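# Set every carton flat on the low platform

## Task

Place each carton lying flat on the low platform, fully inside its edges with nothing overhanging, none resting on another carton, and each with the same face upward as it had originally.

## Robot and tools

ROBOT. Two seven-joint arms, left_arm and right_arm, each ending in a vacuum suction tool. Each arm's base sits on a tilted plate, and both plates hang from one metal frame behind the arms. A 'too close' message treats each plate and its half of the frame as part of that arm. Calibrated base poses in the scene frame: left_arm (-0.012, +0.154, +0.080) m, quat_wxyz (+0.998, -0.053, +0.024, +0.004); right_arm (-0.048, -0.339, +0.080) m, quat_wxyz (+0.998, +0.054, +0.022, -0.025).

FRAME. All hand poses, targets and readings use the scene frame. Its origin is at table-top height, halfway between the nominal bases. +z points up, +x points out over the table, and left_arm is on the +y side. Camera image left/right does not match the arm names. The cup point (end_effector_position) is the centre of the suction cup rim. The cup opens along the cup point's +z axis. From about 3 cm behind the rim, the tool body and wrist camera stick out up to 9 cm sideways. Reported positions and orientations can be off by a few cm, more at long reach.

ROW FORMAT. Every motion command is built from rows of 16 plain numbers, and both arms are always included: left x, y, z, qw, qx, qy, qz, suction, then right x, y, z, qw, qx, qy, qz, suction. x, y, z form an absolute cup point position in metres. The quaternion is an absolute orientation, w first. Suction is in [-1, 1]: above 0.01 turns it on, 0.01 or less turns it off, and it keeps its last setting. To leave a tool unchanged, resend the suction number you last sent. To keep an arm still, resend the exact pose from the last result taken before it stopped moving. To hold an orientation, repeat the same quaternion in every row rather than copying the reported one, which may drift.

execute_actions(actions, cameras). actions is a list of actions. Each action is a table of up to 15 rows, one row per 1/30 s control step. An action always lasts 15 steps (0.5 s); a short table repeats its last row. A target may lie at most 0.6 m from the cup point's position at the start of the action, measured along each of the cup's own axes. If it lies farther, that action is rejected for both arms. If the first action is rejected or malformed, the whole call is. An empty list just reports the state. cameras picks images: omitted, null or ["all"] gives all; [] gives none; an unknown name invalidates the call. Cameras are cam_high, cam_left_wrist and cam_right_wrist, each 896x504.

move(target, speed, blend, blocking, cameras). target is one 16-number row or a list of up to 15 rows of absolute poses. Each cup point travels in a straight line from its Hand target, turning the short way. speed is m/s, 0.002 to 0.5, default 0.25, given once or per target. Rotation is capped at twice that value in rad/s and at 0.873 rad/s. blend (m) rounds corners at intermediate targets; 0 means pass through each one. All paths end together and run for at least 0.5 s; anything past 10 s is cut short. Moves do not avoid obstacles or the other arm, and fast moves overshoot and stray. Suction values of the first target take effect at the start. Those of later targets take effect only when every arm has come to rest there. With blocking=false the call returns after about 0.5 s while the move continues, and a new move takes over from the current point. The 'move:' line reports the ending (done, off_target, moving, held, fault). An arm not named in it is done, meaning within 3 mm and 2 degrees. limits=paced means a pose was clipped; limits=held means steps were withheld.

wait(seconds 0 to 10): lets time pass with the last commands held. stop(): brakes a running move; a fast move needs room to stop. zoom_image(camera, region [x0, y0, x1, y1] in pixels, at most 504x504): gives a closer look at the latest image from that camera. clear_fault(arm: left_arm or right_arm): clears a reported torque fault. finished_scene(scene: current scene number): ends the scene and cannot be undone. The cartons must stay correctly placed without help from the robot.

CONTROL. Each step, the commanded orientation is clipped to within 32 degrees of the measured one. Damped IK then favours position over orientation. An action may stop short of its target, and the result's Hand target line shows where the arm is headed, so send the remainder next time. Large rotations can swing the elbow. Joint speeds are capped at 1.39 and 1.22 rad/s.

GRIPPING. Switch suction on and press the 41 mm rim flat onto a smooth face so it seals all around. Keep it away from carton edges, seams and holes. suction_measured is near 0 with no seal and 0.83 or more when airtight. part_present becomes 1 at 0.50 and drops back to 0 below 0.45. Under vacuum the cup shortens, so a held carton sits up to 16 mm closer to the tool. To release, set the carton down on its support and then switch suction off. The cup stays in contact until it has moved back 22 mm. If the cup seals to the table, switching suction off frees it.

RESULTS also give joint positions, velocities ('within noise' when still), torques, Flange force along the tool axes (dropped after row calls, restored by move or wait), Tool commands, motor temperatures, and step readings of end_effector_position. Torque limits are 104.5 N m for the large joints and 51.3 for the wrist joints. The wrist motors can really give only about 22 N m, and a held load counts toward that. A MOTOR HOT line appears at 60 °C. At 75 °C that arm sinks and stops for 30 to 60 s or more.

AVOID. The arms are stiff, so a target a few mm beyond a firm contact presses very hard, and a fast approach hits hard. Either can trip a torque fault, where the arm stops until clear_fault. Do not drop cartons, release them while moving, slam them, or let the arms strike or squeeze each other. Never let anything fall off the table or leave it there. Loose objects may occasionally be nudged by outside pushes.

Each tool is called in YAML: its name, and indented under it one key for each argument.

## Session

execute_actions:
  actions: []

Scene clock: 0.00 s.
left_arm: end_effector_position=(-0.0028, +0.6620, +0.3361) suction_measured=0.00 part_present=0 end_effector_quat_wxyz=(-0.073, +0.824, +0.560, -0.039) | right_arm: end_effector_position=(+0.4393, -0.4231, +0.3810) suction_measured=0.00 part_present=0 end_effector_quat_wxyz=(-0.360, +0.704, -0.590, +0.162)
Joint positions: left_arm=[-2.361 0.534 1.333 1.543 -0.706 1.374 0.212] | right_arm=[0.067 0.019 0.266 2.068 -0.97 0.625 -0.271]
Joint velocities: within noise
Joint torques (N m): no reading
Motor temperatures (°C): left_arm=[32 36 27 32 33 33 42] | right_arm=[32 35 29 33 42 32 42]
Flange force (N): no reading
Hand target: left_arm -0.0028, +0.6620, +0.3361; -0.073, +0.824, +0.560, -0.039 | right_arm +0.4393, -0.4231, +0.3810; -0.360, +0.704, -0.590, +0.162
Tool commands: left_gripper/suction=+0.0 right_gripper/suction=+0.0

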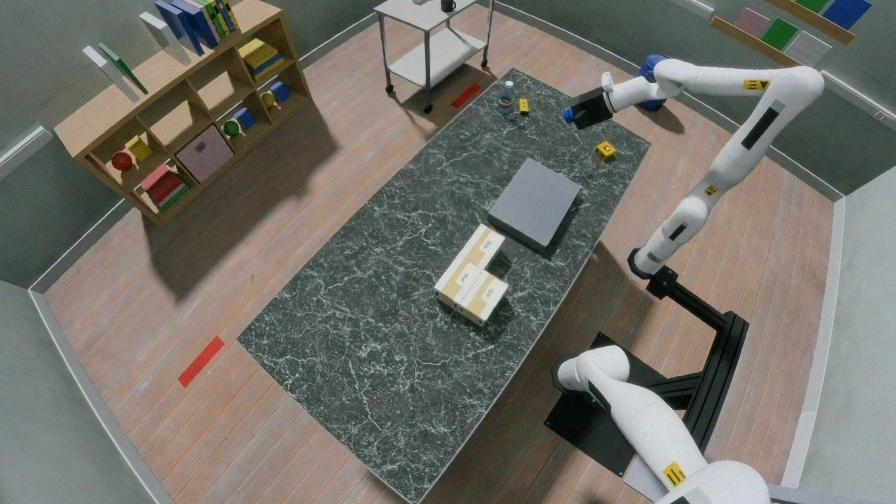

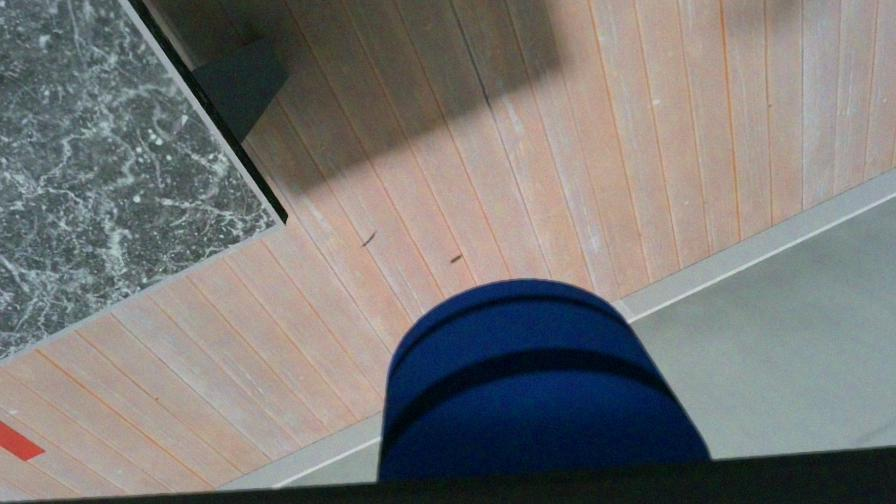

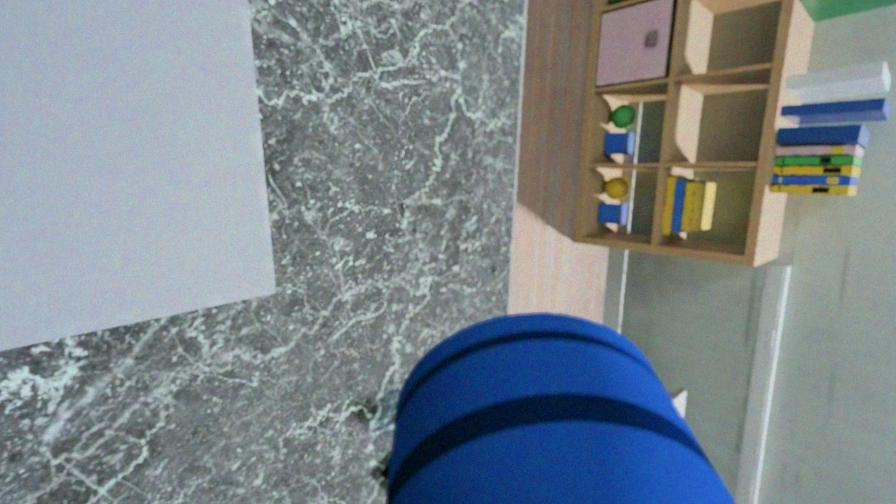

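move:
  target: [-0.0028, 0.6620, 0.3361, -0.073, 0.824, 0.560, -0.039, 0, 0.26, -0.17, 0.38, 0, 1, 0, 0, 0]
  speed: 0.35
  cameras: ["cam_high", "cam_right_wrist"]

zoom_image:
  camera: "cam_high"
  region: [400, 140, 620, 340]

Scene clock: 16.13 s.
left_arm: end_effector_position=(-0.0028, +0.6620, +0.3361) suction_measured=0.00 part_present=0 end_effector_quat_wxyz=(-0.073, +0.824, +0.560, -0.039) | right_arm: end_effector_position=(+0.2600, -0.1700, +0.3800) suction_measured=0.00 part_present=0 end_effector_quat_wxyz=(+0.000, +1.000, +0.000, +0.000)
Joint positions: left_arm=[-2.361 0.535 1.333 1.542 -0.706 1.375 0.211] | right_arm=[-0.522 0.17 -0.346 1.691 0.167 1.344 -0.856]
Joint torques (N m): left_arm=[-1.64 -13.76 3.83 -8.49 -0.27 0.15 -0.15] | right_arm=[-1.08 -11.52 -0.54 -8.85 0.61 -0.13 0.45]
Flange force (N): left_arm=[-0.1 2.0 4.0] | right_arm=[-1.9 -1.8 0.8]
Hand target: left_arm -0.0028, +0.6620, +0.3361; -0.073, +0.824, +0.560, -0.039 | right_arm +0.2600, -0.1700, +0.3800; +0.000, +1.000, +0.000, +0.000
Off the commanded pose: left_arm 0.000 m, 0 deg | right_arm 0.000 m, 0 deg.
move: done

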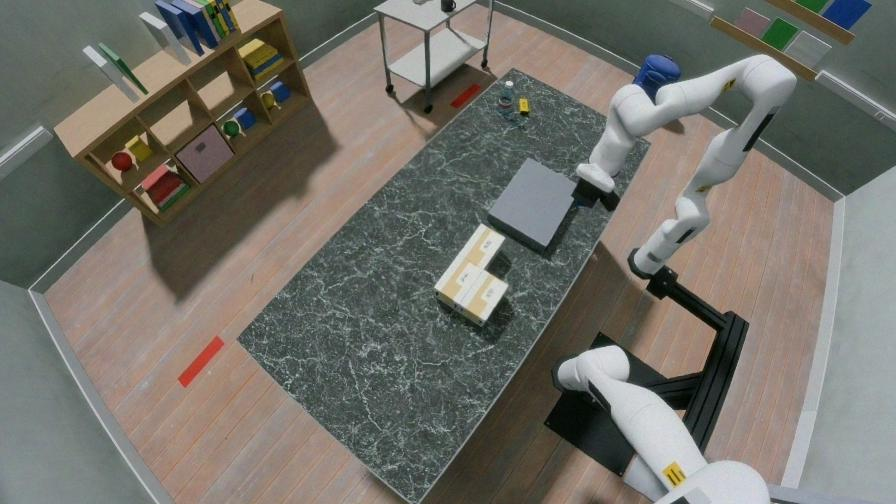

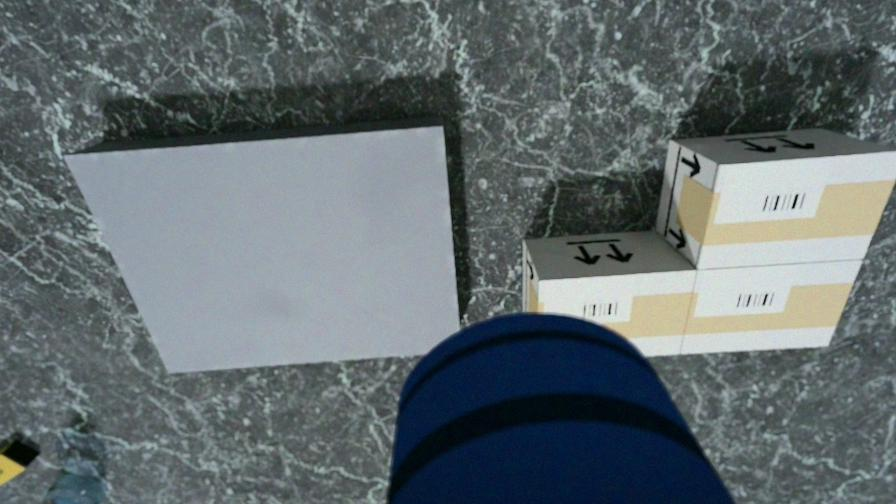

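Scaled by 2.291 (camera's finer frame: 1280x720).

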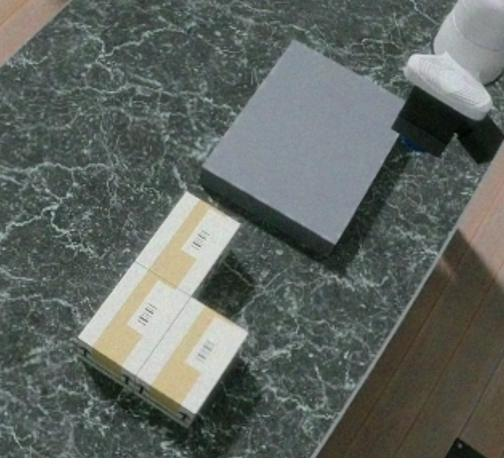

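move:
  target:
    - [-0.0028, 0.6620, 0.3361, -0.073, 0.824, 0.560, -0.039, 0, 0.349, 0.094, 0.13, 0, 1, 0, 0, 1]
    - [-0.0028, 0.6620, 0.3361, -0.073, 0.824, 0.560, -0.039, 0, 0.349, 0.094, 0.088, 0, 1, 0, 0, 1]
    - [-0.0028, 0.6620, 0.3361, -0.073, 0.824, 0.560, -0.039, 0, 0.349, 0.094, 0.085, 0, 1, 0, 0, 1]
    - [-0.0028, 0.6620, 0.3361, -0.073, 0.824, 0.560, -0.039, 0, 0.349, 0.094, 0.10, 0, 1, 0, 0, 1]
    - [-0.0028, 0.6620, 0.3361, -0.073, 0.824, 0.560, -0.039, 0, 0.349, 0.094, 0.24, 0, 1, 0, 0, 1]
    - [-0.0028, 0.6620, 0.3361, -0.073, 0.824, 0.560, -0.039, 0, 0.366, -0.427, 0.24, 0, 1, 0, 0, 1]
    - [-0.0028, 0.6620, 0.3361, -0.073, 0.824, 0.560, -0.039, 0, 0.366, -0.427, 0.15, 0, 1, 0, 0, 1]
  speed: [0.3, 0.06, 0.003, 0.02, 0.15, 0.25, 0.12]
  blend: [0.02, 0, 0, 0, 0.02, 0.02, 0]
  cameras: ["cam_high", "cam_right_wrist"]

Scene clock: 171.30 s.
left_arm: end_effector_position=(-0.0028, +0.6620, +0.3361) suction_measured=0.00 part_present=0 end_effector_quat_wxyz=(-0.073, +0.824, +0.560, -0.039) | right_arm: end_effector_position=(+0.3660, -0.4270, +0.1500) suction_measured=0.96 part_present=1 end_effector_quat_wxyz=(+0.000, +1.000, +0.000, +0.000)
Joint positions: left_arm=[-2.361 0.535 1.333 1.542 -0.706 1.375 0.211] | right_arm=[0.143 0.494 -0.198 1.951 0.321 0.685 -0.226]
Joint torques (N m): left_arm=[-1.66 -13.74 3.88 -8.47 -0.29 0.18 -0.18] | right_arm=[-1.39 -17.11 -0.88 -6.3 0.61 -0.19 0.43]
Flange force (N): left_arm=[0.0 2.2 4.1] | right_arm=[-0.6 -1.7 2.8]
Hand target: left_arm -0.0028, +0.6620, +0.3361; -0.073, +0.824, +0.560, -0.039 | right_arm +0.3660, -0.4270, +0.1500; +0.000, +1.000, +0.000, +0.000
Off the commanded pose: left_arm 0.000 m, 0 deg | right_arm 0.000 m, 0 deg.
move: done

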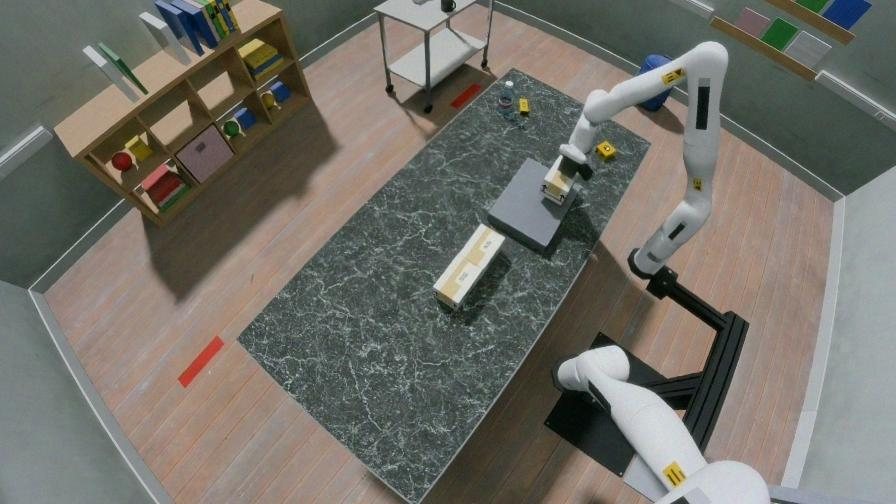

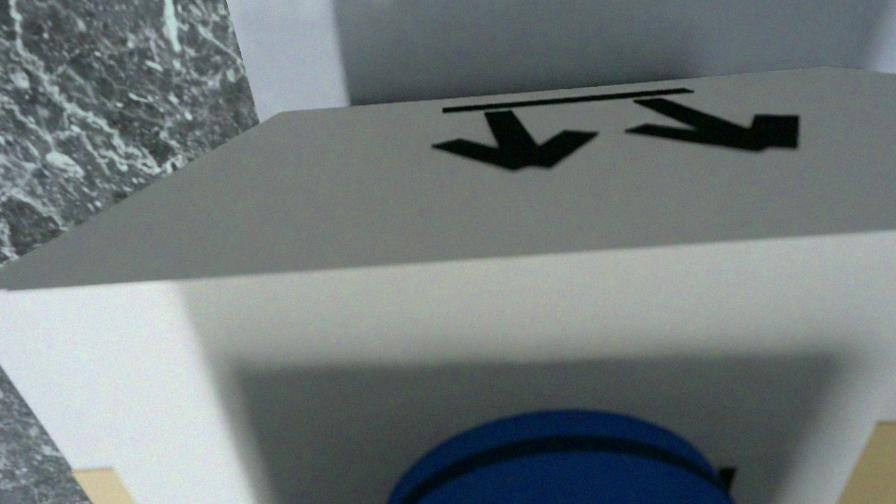

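move:
  target:
    - [-0.0028, 0.6620, 0.3361, -0.073, 0.824, 0.560, -0.039, 0, 0.362, -0.431, 0.14, 0, 1, 0, 0, 1]
    - [-0.0028, 0.6620, 0.3361, -0.073, 0.824, 0.560, -0.039, 0, 0.362, -0.431, 0.120, 0, 1, 0, 0, 1]
  speed: [0.05, 0.03]
  blend: [0.003, 0]
  cameras: ["cam_right_wrist"]

Scene clock: 236.40 s.
left_arm: end_effector_position=(-0.0028, +0.6620, +0.3361) suction_measured=0.00 part_present=0 end_effector_quat_wxyz=(-0.073, +0.824, +0.560, -0.039) | right_arm: end_effector_position=(+0.3620, -0.4310, +0.1200) suction_measured=0.96 part_present=1 end_effector_quat_wxyz=(+0.000, +1.000, +0.000, +0.000)
Joint positions: left_arm=[-2.361 0.535 1.333 1.542 -0.706 1.375 0.211] | right_arm=[0.141 0.55 -0.172 1.986 0.355 0.594 -0.246]
Joint torques (N m): left_arm=[-1.69 -13.74 3.87 -8.5 -0.31 0.17 -0.18] | right_arm=[-1.3 -14.91 -0.66 -5.34 0.64 -0.49 0.39]
Flange force (N): left_arm=[0.0 2.2 4.1] | right_arm=[-2.5 -1.5 -3.8]
Hand target: left_arm -0.0028, +0.6620, +0.3361; -0.073, +0.824, +0.560, -0.039 | right_arm +0.3620, -0.4310, +0.1200; +0.000, +1.000, +0.000, +0.000
Off the commanded pose: left_arm 0.000 m, 0 deg | right_arm 0.000 m, 0 deg.
move: done

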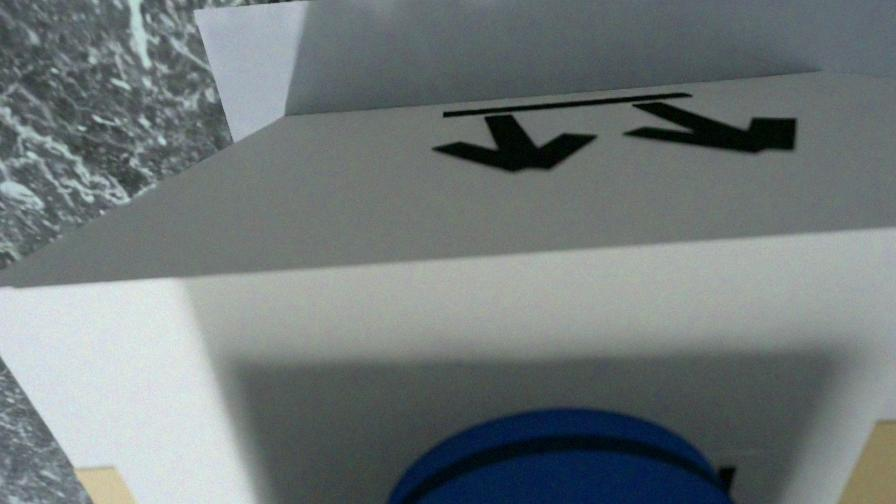

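move:
  target:
    - [-0.0028, 0.6620, 0.3361, -0.073, 0.824, 0.560, -0.039, 0, 0.362, -0.431, 0.124, 0, 1, 0, 0, 1]
    - [-0.0028, 0.6620, 0.3361, -0.073, 0.824, 0.560, -0.039, 0, 0.357, -0.431, 0.124, 0, 1, 0, 0, 1]
    - [-0.0028, 0.6620, 0.3361, -0.073, 0.824, 0.560, -0.039, 0, 0.357, -0.431, 0.120, 0, 1, 0, 0, 1]
    - [-0.0028, 0.6620, 0.3361, -0.073, 0.824, 0.560, -0.039, 0, 0.357, -0.431, 0.120, 0, 1, 0, 0, 0]
    - [-0.0028, 0.6620, 0.3361, -0.073, 0.824, 0.560, -0.039, 0, 0.357, -0.431, 0.125, 0, 1, 0, 0, 0]
    - [-0.0028, 0.6620, 0.3361, -0.073, 0.824, 0.560, -0.039, 0, 0.357, -0.431, 0.20, 0, 1, 0, 0, 0]
    - [-0.0028, 0.6620, 0.3361, -0.073, 0.824, 0.560, -0.039, 0, 0.40, -0.01, 0.20, 0, 1, 0, 0, 0]
  speed: [0.02, 0.02, 0.01, 0.01, 0.01, 0.12, 0.3]
  blend: [0, 0, 0, 0, 0, 0.02, 0]
  cameras: ["cam_high", "cam_right_wrist"]

Scene clock: 272.30 s.
left_arm: end_effector_position=(-0.0028, +0.6620, +0.3361) suction_measured=0.00 part_present=0 end_effector_quat_wxyz=(-0.073, +0.824, +0.560, -0.039) | right_arm: end_effector_position=(+0.4000, -0.0101, +0.2000) suction_measured=0.00 part_present=0 end_effector_quat_wxyz=(+0.000, +1.000, +0.000, +0.000)
Joint positions: left_arm=[-2.361 0.535 1.333 1.542 -0.706 1.375 0.211] | right_arm=[-0.662 0.806 -0.284 1.302 0.343 1.13 -0.975]
Joint torques (N m): left_arm=[-1.61 -13.7 3.83 -8.46 -0.3 0.2 -0.18] | right_arm=[-2.1 -21.48 -1.66 -7.8 0.65 -0.07 0.42]
Flange force (N): left_arm=[-0.4 2.1 4.0] | right_arm=[-1.8 -0.1 0.1]
Hand target: left_arm -0.0028, +0.6620, +0.3361; -0.073, +0.824, +0.560, -0.039 | right_arm +0.4000, -0.0100, +0.2000; +0.000, +1.000, +0.000, +0.000
Off the commanded pose: left_arm 0.000 m, 0 deg | right_arm 0.000 m, 0 deg.
move: done

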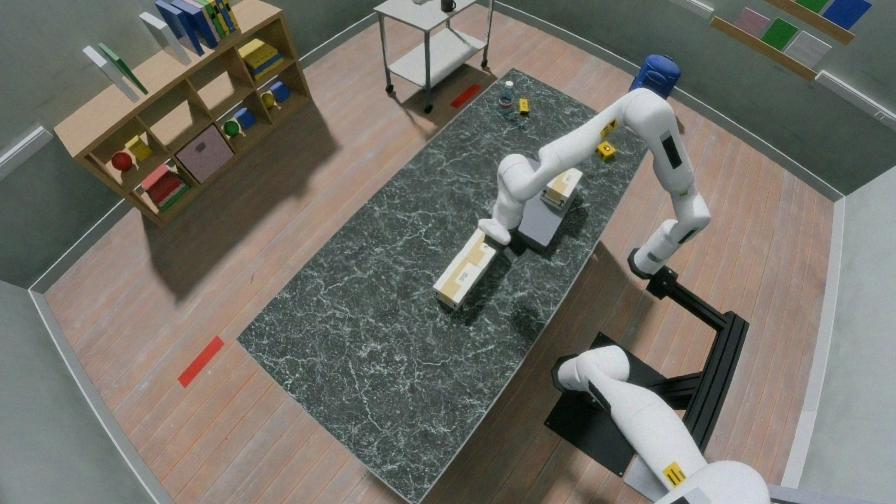

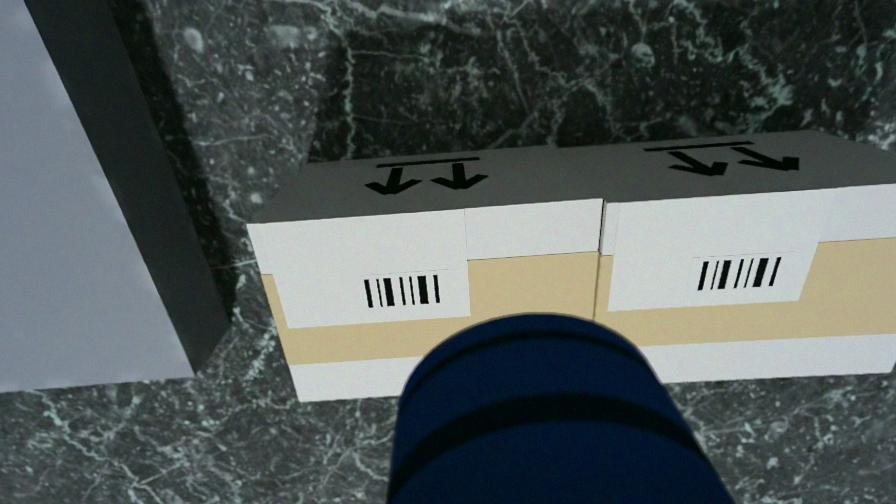

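move:
  target:
    - [-0.0028, 0.6620, 0.3361, -0.073, 0.824, 0.560, -0.039, 0, 0.453, -0.032, 0.14, 0, 1, 0, 0, 1]
    - [-0.0028, 0.6620, 0.3361, -0.073, 0.824, 0.560, -0.039, 0, 0.453, -0.032, 0.089, 0, 1, 0, 0, 1]
    - [-0.0028, 0.6620, 0.3361, -0.073, 0.824, 0.560, -0.039, 0, 0.453, -0.032, 0.086, 0, 1, 0, 0, 1]
    - [-0.0028, 0.6620, 0.3361, -0.073, 0.824, 0.560, -0.039, 0, 0.453, -0.032, 0.10, 0, 1, 0, 0, 1]
    - [-0.0028, 0.6620, 0.3361, -0.073, 0.824, 0.560, -0.039, 0, 0.453, -0.032, 0.24, 0, 1, 0, 0, 1]
    - [-0.0028, 0.6620, 0.3361, -0.073, 0.824, 0.560, -0.039, 0, 0.474, -0.410, 0.24, 0, 1, 0, 0, 1]
    - [-0.0028, 0.6620, 0.3361, -0.073, 0.824, 0.560, -0.039, 0, 0.474, -0.410, 0.15, 0, 1, 0, 0, 1]
  speed: [0.25, 0.06, 0.003, 0.02, 0.15, 0.25, 0.12]
  blend: [0.02, 0, 0, 0, 0.02, 0.02, 0]
  cameras: ["cam_right_wrist"]

Scene clock: 324.60 s.
left_arm: end_effector_position=(-0.0028, +0.6620, +0.3361) suction_measured=0.00 part_present=0 end_effector_quat_wxyz=(-0.073, +0.824, +0.560, -0.039) | right_arm: end_effector_position=(+0.4740, -0.4100, +0.1500) suction_measured=0.96 part_present=1 end_effector_quat_wxyz=(+0.000, +1.000, +0.000, +0.000)
Joint positions: left_arm=[-2.361 0.535 1.333 1.542 -0.706 1.375 0.211] | right_arm=[0.098 0.677 -0.232 1.574 0.329 0.891 -0.237]
Joint torques (N m): left_arm=[-1.62 -13.7 3.9 -8.5 -0.28 0.14 -0.18] | right_arm=[-1.89 -21.55 -1.57 -7.61 0.62 0.01 0.44]
Flange force (N): left_arm=[-0.2 2.1 4.0] | right_arm=[-1.2 -1.4 3.6]
Hand target: left_arm -0.0028, +0.6620, +0.3361; -0.073, +0.824, +0.560, -0.039 | right_arm +0.4740, -0.4100, +0.1500; +0.000, +1.000, +0.000, +0.000
Off the commanded pose: left_arm 0.000 m, 0 deg | right_arm 0.000 m, 0 deg.
move: done

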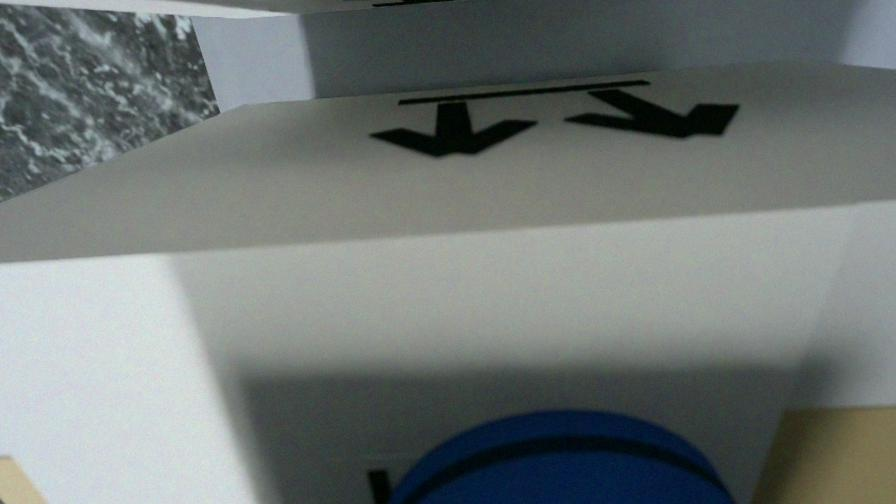

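move:
  target:
    - [-0.0028, 0.6620, 0.3361, -0.073, 0.824, 0.560, -0.039, 0, 0.470, -0.412, 0.13, 0, 1, 0, 0, 1]
    - [-0.0028, 0.6620, 0.3361, -0.073, 0.824, 0.560, -0.039, 0, 0.470, -0.412, 0.1205, 0, 1, 0, 0, 1]
  speed: [0.06, 0.015]
  blend: [0.003, 0]
  cameras: ["cam_right_wrist"]

Scene clock: 350.93 s.
left_arm: end_effector_position=(-0.0028, +0.6620, +0.3361) suction_measured=0.00 part_present=0 end_effector_quat_wxyz=(-0.073, +0.824, +0.560, -0.039) | right_arm: end_effector_position=(+0.4700, -0.4120, +0.1206) suction_measured=0.96 part_present=1 end_effector_quat_wxyz=(+0.000, +1.000, +0.000, +0.000)
Joint positions: left_arm=[-2.361 0.535 1.333 1.542 -0.706 1.375 0.211] | right_arm=[0.1 0.717 -0.218 1.61 0.349 0.815 -0.251]
Joint torques (N m): left_arm=[-1.61 -13.78 3.87 -8.55 -0.32 0.21 -0.18] | right_arm=[-1.61 -17.54 -1.01 -6.26 0.74 -0.58 0.43]
Motor temperatures (°C): left_arm=[32 38 27 33 33 33 42] | right_arm=[32 40 29 33 42 32 42]
Flange force (N): left_arm=[-0.5 2.2 4.3] | right_arm=[-3.4 -1.3 -5.5]
Hand target: left_arm -0.0028, +0.6620, +0.3361; -0.073, +0.824, +0.560, -0.039 | right_arm +0.4700, -0.4120, +0.1205; +0.000, +1.000, +0.000, +0.000
Off the commanded pose: left_arm 0.000 m, 0 deg | right_arm 0.000 m, 0 deg.
move: done

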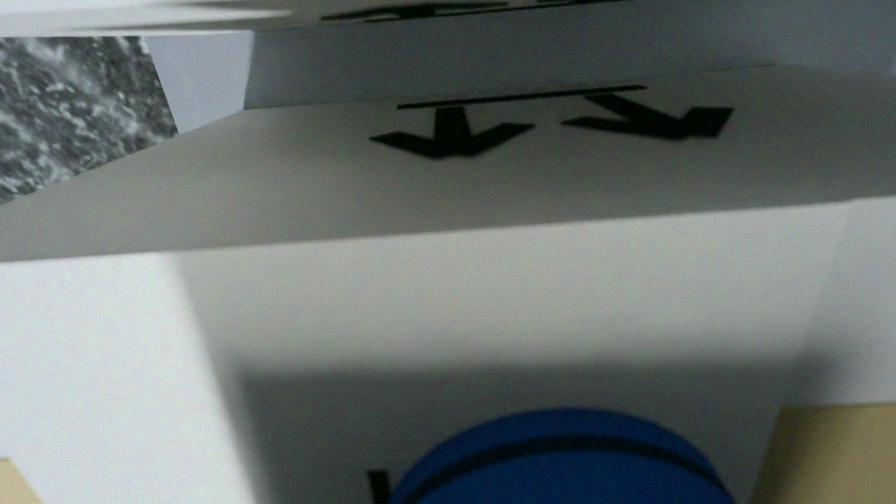

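move:
  target:
    - [-0.0028, 0.6620, 0.3361, -0.073, 0.824, 0.560, -0.039, 0, 0.470, -0.412, 0.1205, 0, 1, 0, 0, 0]
    - [-0.0028, 0.6620, 0.3361, -0.073, 0.824, 0.560, -0.039, 0, 0.470, -0.412, 0.126, 0, 1, 0, 0, 0]
    - [-0.0028, 0.6620, 0.3361, -0.073, 0.824, 0.560, -0.039, 0, 0.470, -0.412, 0.18, 0, 1, 0, 0, 0]
    - [-0.0028, 0.6620, 0.3361, -0.073, 0.824, 0.560, -0.039, 0, 0.449, 0.110, 0.15, 0, 1, 0, 0, 1]
    - [-0.0028, 0.6620, 0.3361, -0.073, 0.824, 0.560, -0.039, 0, 0.449, 0.110, 0.089, 0, 1, 0, 0, 1]
    - [-0.0028, 0.6620, 0.3361, -0.073, 0.824, 0.560, -0.039, 0, 0.449, 0.110, 0.086, 0, 1, 0, 0, 1]
    - [-0.0028, 0.6620, 0.3361, -0.073, 0.824, 0.560, -0.039, 0, 0.449, 0.110, 0.10, 0, 1, 0, 0, 1]
    - [-0.0028, 0.6620, 0.3361, -0.073, 0.824, 0.560, -0.039, 0, 0.449, 0.110, 0.20, 0, 1, 0, 0, 1]
  speed: [0.01, 0.01, 0.12, 0.3, 0.06, 0.003, 0.02, 0.15]
  blend: [0, 0, 0.02, 0, 0, 0, 0, 0]
  cameras: ["cam_high", "cam_right_wrist"]

Scene clock: 384.47 s.
left_arm: end_effector_position=(-0.0028, +0.6620, +0.3361) suction_measured=0.00 part_present=0 end_effector_quat_wxyz=(-0.073, +0.824, +0.560, -0.039) | right_arm: end_effector_position=(+0.4490, +0.1100, +0.2000) suction_measured=0.96 part_present=1 end_effector_quat_wxyz=(+0.000, +1.000, +0.000, +0.000)
Joint positions: left_arm=[-2.361 0.535 1.333 1.542 -0.706 1.375 0.211] | right_arm=[-0.823 1.13 -0.245 0.62 0.324 1.469 -0.929]
Joint torques (N m): left_arm=[-1.6 -13.74 3.86 -8.49 -0.31 0.16 -0.2] | right_arm=[-2.82 -29.12 -0.81 -9.91 0.7 -0.13 0.41]
Flange force (N): left_arm=[-0.3 2.1 4.0] | right_arm=[-2.8 1.3 4.7]
Hand target: left_arm -0.0028, +0.6620, +0.3361; -0.073, +0.824, +0.560, -0.039 | right_arm +0.4490, +0.1100, +0.2000; +0.000, +1.000, +0.000, +0.000
Off the commanded pose: left_arm 0.000 m, 0 deg | right_arm 0.000 m, 0 deg.
move: done

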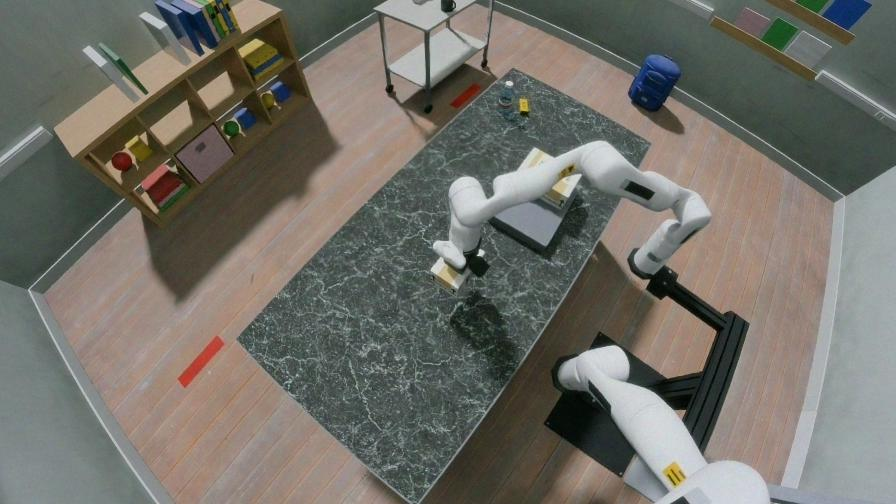

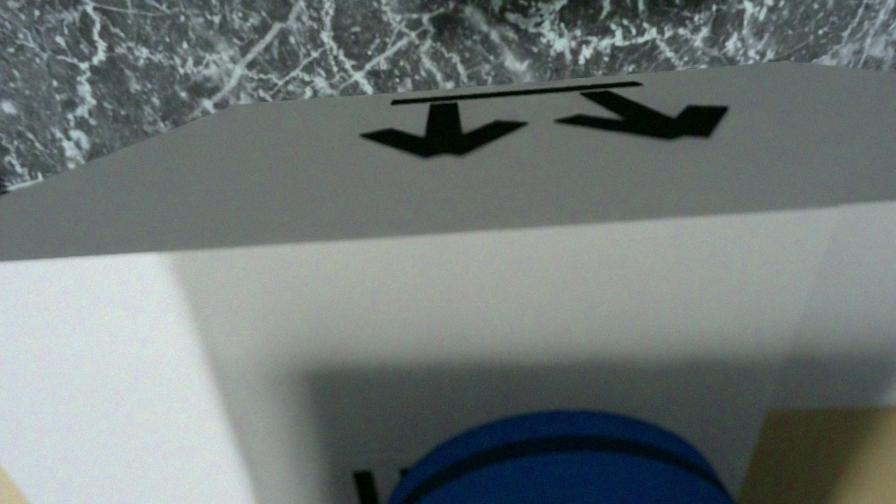

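move:
  target:
    - [-0.0028, 0.6620, 0.3361, -0.073, 0.824, 0.560, -0.039, 0, 0.449, 0.10, 0.24, 0, 1, 0, 0, 1]
    - [-0.0028, 0.6620, 0.3361, -0.073, 0.824, 0.560, -0.039, 0, 0.4046, -0.2694, 0.24, 0, 1, 0, 0, 1]
    - [-0.0028, 0.6620, 0.3361, -0.073, 0.824, 0.560, -0.039, 0, 0.4046, -0.2694, 0.15, 0, 1, 0, 0, 1]
  speed: [0.15, 0.25, 0.12]
  blend: [0.03, 0.02, 0]
  cameras: ["cam_right_wrist", "cam_high"]

zoom_image:
  camera: "cam_high"
  region: [460, 130, 620, 270]

Scene clock: 403.10 s.
left_arm: end_effector_position=(-0.0028, +0.6620, +0.3361) suction_measured=0.00 part_present=0 end_effector_quat_wxyz=(-0.073, +0.824, +0.560, -0.039) | right_arm: end_effector_position=(+0.4046, -0.2694, +0.1500) suction_measured=0.96 part_present=1 end_effector_quat_wxyz=(+0.000, +1.000, +0.000, +0.000)
Joint positions: left_arm=[-2.361 0.535 1.333 1.542 -0.706 1.375 0.211] | right_arm=[-0.209 0.609 -0.22 1.794 0.348 0.777 -0.591]
Joint torques (N m): left_arm=[-1.61 -13.72 3.9 -8.46 -0.29 0.16 -0.17] | right_arm=[-1.92 -19.22 -1.4 -6.94 0.67 -0.09 0.45]
Flange force (N): left_arm=[-0.1 2.0 4.0] | right_arm=[-1.3 -1.2 3.6]
Hand target: left_arm -0.0028, +0.6620, +0.3361; -0.073, +0.824, +0.560, -0.039 | right_arm +0.4046, -0.2694, +0.1500; +0.000, +1.000, +0.000, +0.000
Off the commanded pose: left_arm 0.000 m, 0 deg | right_arm 0.000 m, 0 deg.
move: done; blend cut to 0.0206 m at target 1
Images, in order (width x height): cam_high 896x504, cam_right_wrist 896x504.

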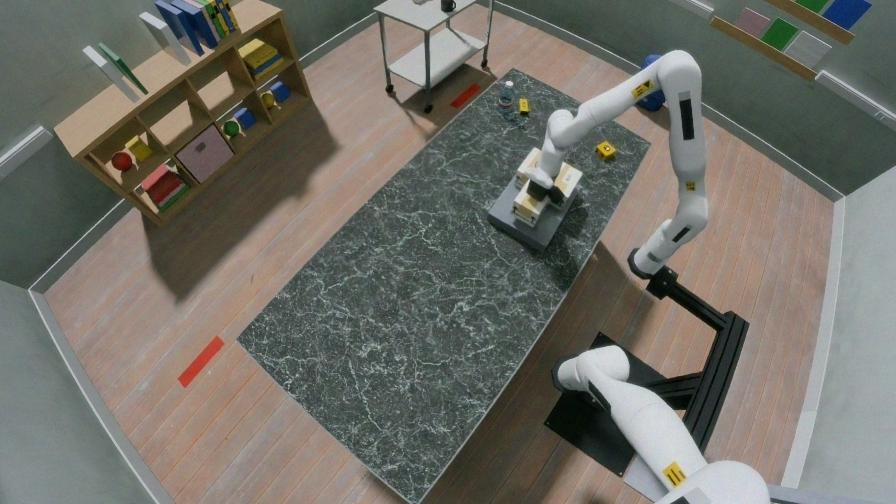

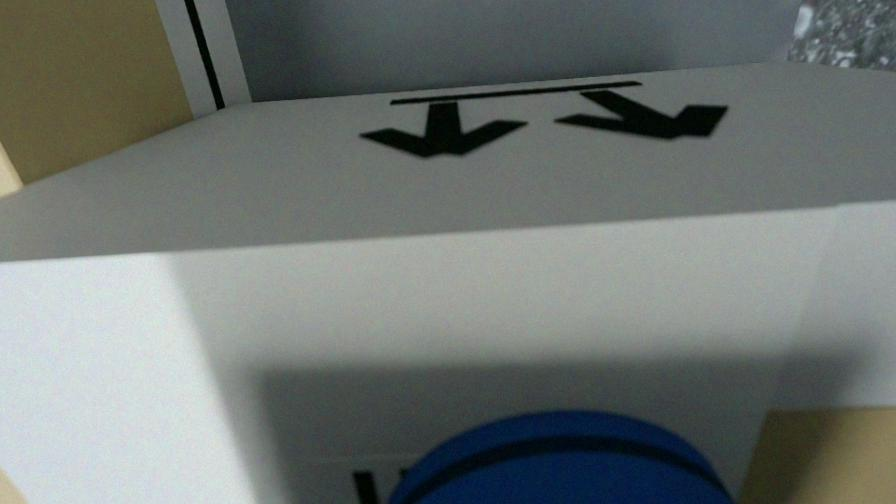

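Scaled by 3.150 (camera's finer frame: 1280x720).

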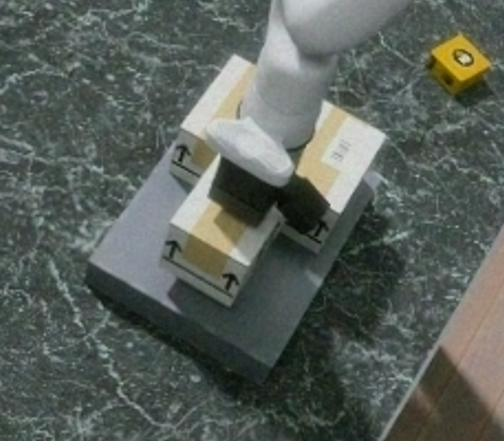

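move:
  target:
    - [-0.0028, 0.6620, 0.3361, -0.073, 0.824, 0.560, -0.039, 0, 0.4046, -0.2655, 0.13, 0, 1, 0, 0, 1]
    - [-0.0028, 0.6620, 0.3361, -0.073, 0.824, 0.560, -0.039, 0, 0.4046, -0.2655, 0.1207, 0, 1, 0, 0, 1]
    - [-0.0028, 0.6620, 0.3361, -0.073, 0.824, 0.560, -0.039, 0, 0.4046, -0.2655, 0.1207, 0, 1, 0, 0, 0]
    - [-0.0028, 0.6620, 0.3361, -0.073, 0.824, 0.560, -0.039, 0, 0.4046, -0.2655, 0.126, 0, 1, 0, 0, 0]
    - [-0.0028, 0.6620, 0.3361, -0.073, 0.824, 0.560, -0.039, 0, 0.4046, -0.2655, 0.19, 0, 1, 0, 0, 0]
    - [-0.0028, 0.6620, 0.3361, -0.073, 0.824, 0.560, -0.039, 0, 0.20, -0.36, 0.36, 0, 1, 0, 0, 0]
  speed: [0.06, 0.015, 0.01, 0.01, 0.12, 0.3]
  blend: [0.003, 0, 0, 0, 0.02, 0]
  cameras: ["cam_high", "cam_right_wrist"]

zoom_image:
  camera: "cam_high"
  region: [460, 130, 620, 270]

Scene clock: 433.27 s.
left_arm: end_effector_position=(-0.0028, +0.6620, +0.3361) suction_measured=0.00 part_present=0 end_effector_quat_wxyz=(-0.073, +0.824, +0.560, -0.039) | right_arm: end_effector_position=(+0.2000, -0.3600, +0.3600) suction_measured=0.00 part_present=0 end_effector_quat_wxyz=(+0.000, +1.000, +0.000, +0.000)
Joint positions: left_arm=[-2.361 0.535 1.333 1.542 -0.706 1.375 0.211] | right_arm=[-0.062 -0.176 -0.239 2.031 0.078 1.268 -0.269]
Joint torques (N m): left_arm=[-1.62 -13.68 3.87 -8.47 -0.27 0.19 -0.16] | right_arm=[-0.37 -5.63 0.12 -8.72 0.64 -0.03 0.42]
Flange force (N): left_arm=[-0.3 2.1 4.0] | right_arm=[-0.9 -3.9 1.0]
Hand target: left_arm -0.0028, +0.6620, +0.3361; -0.073, +0.824, +0.560, -0.039 | right_arm +0.2000, -0.3600, +0.3600; +0.000, +1.000, +0.000, +0.000
Off the commanded pose: left_arm 0.000 m, 0 deg | right_arm 0.000 m, 0 deg.
move: done

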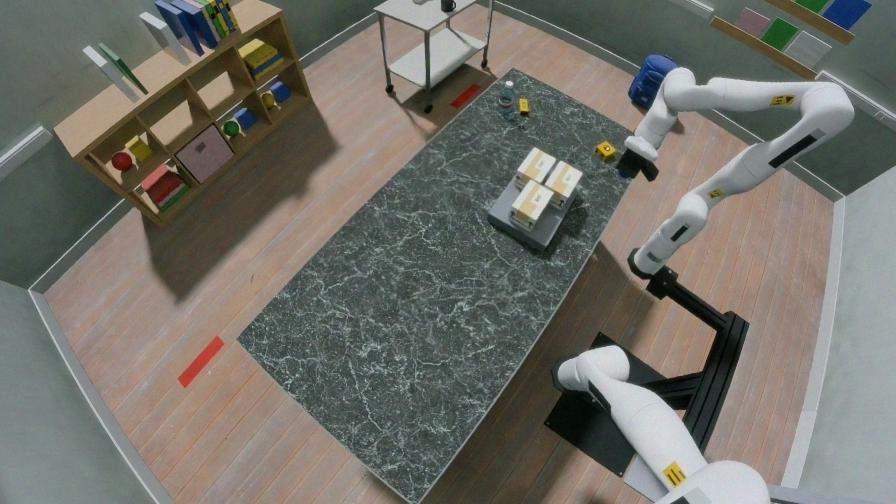

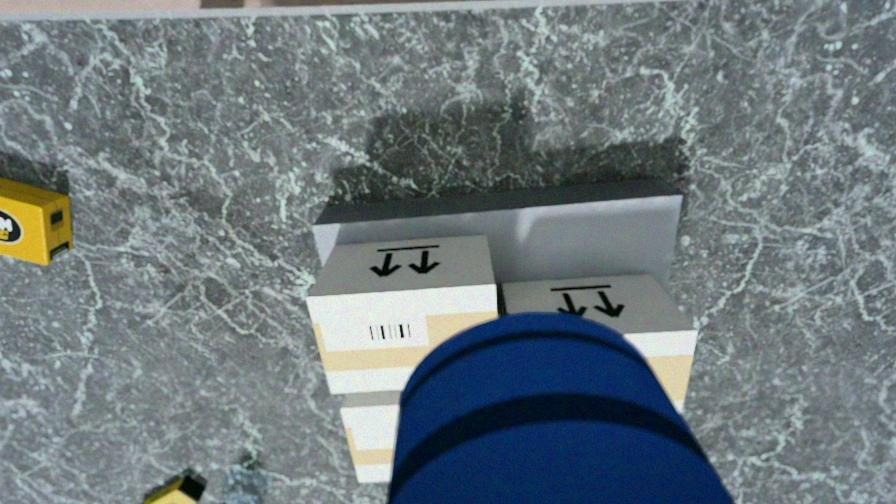

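Scaled by 3.150 (camera's finer frame: 1280x720).

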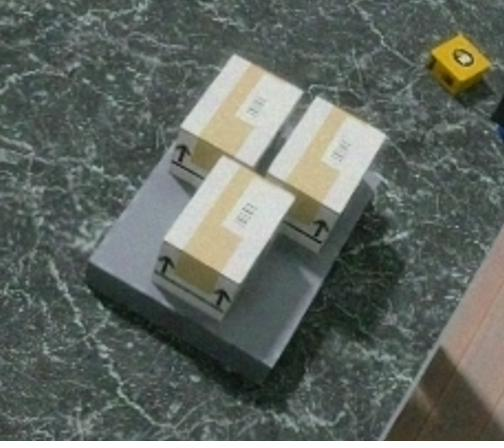

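finished_scene:
  scene: 2

The scene is finished: the task was done.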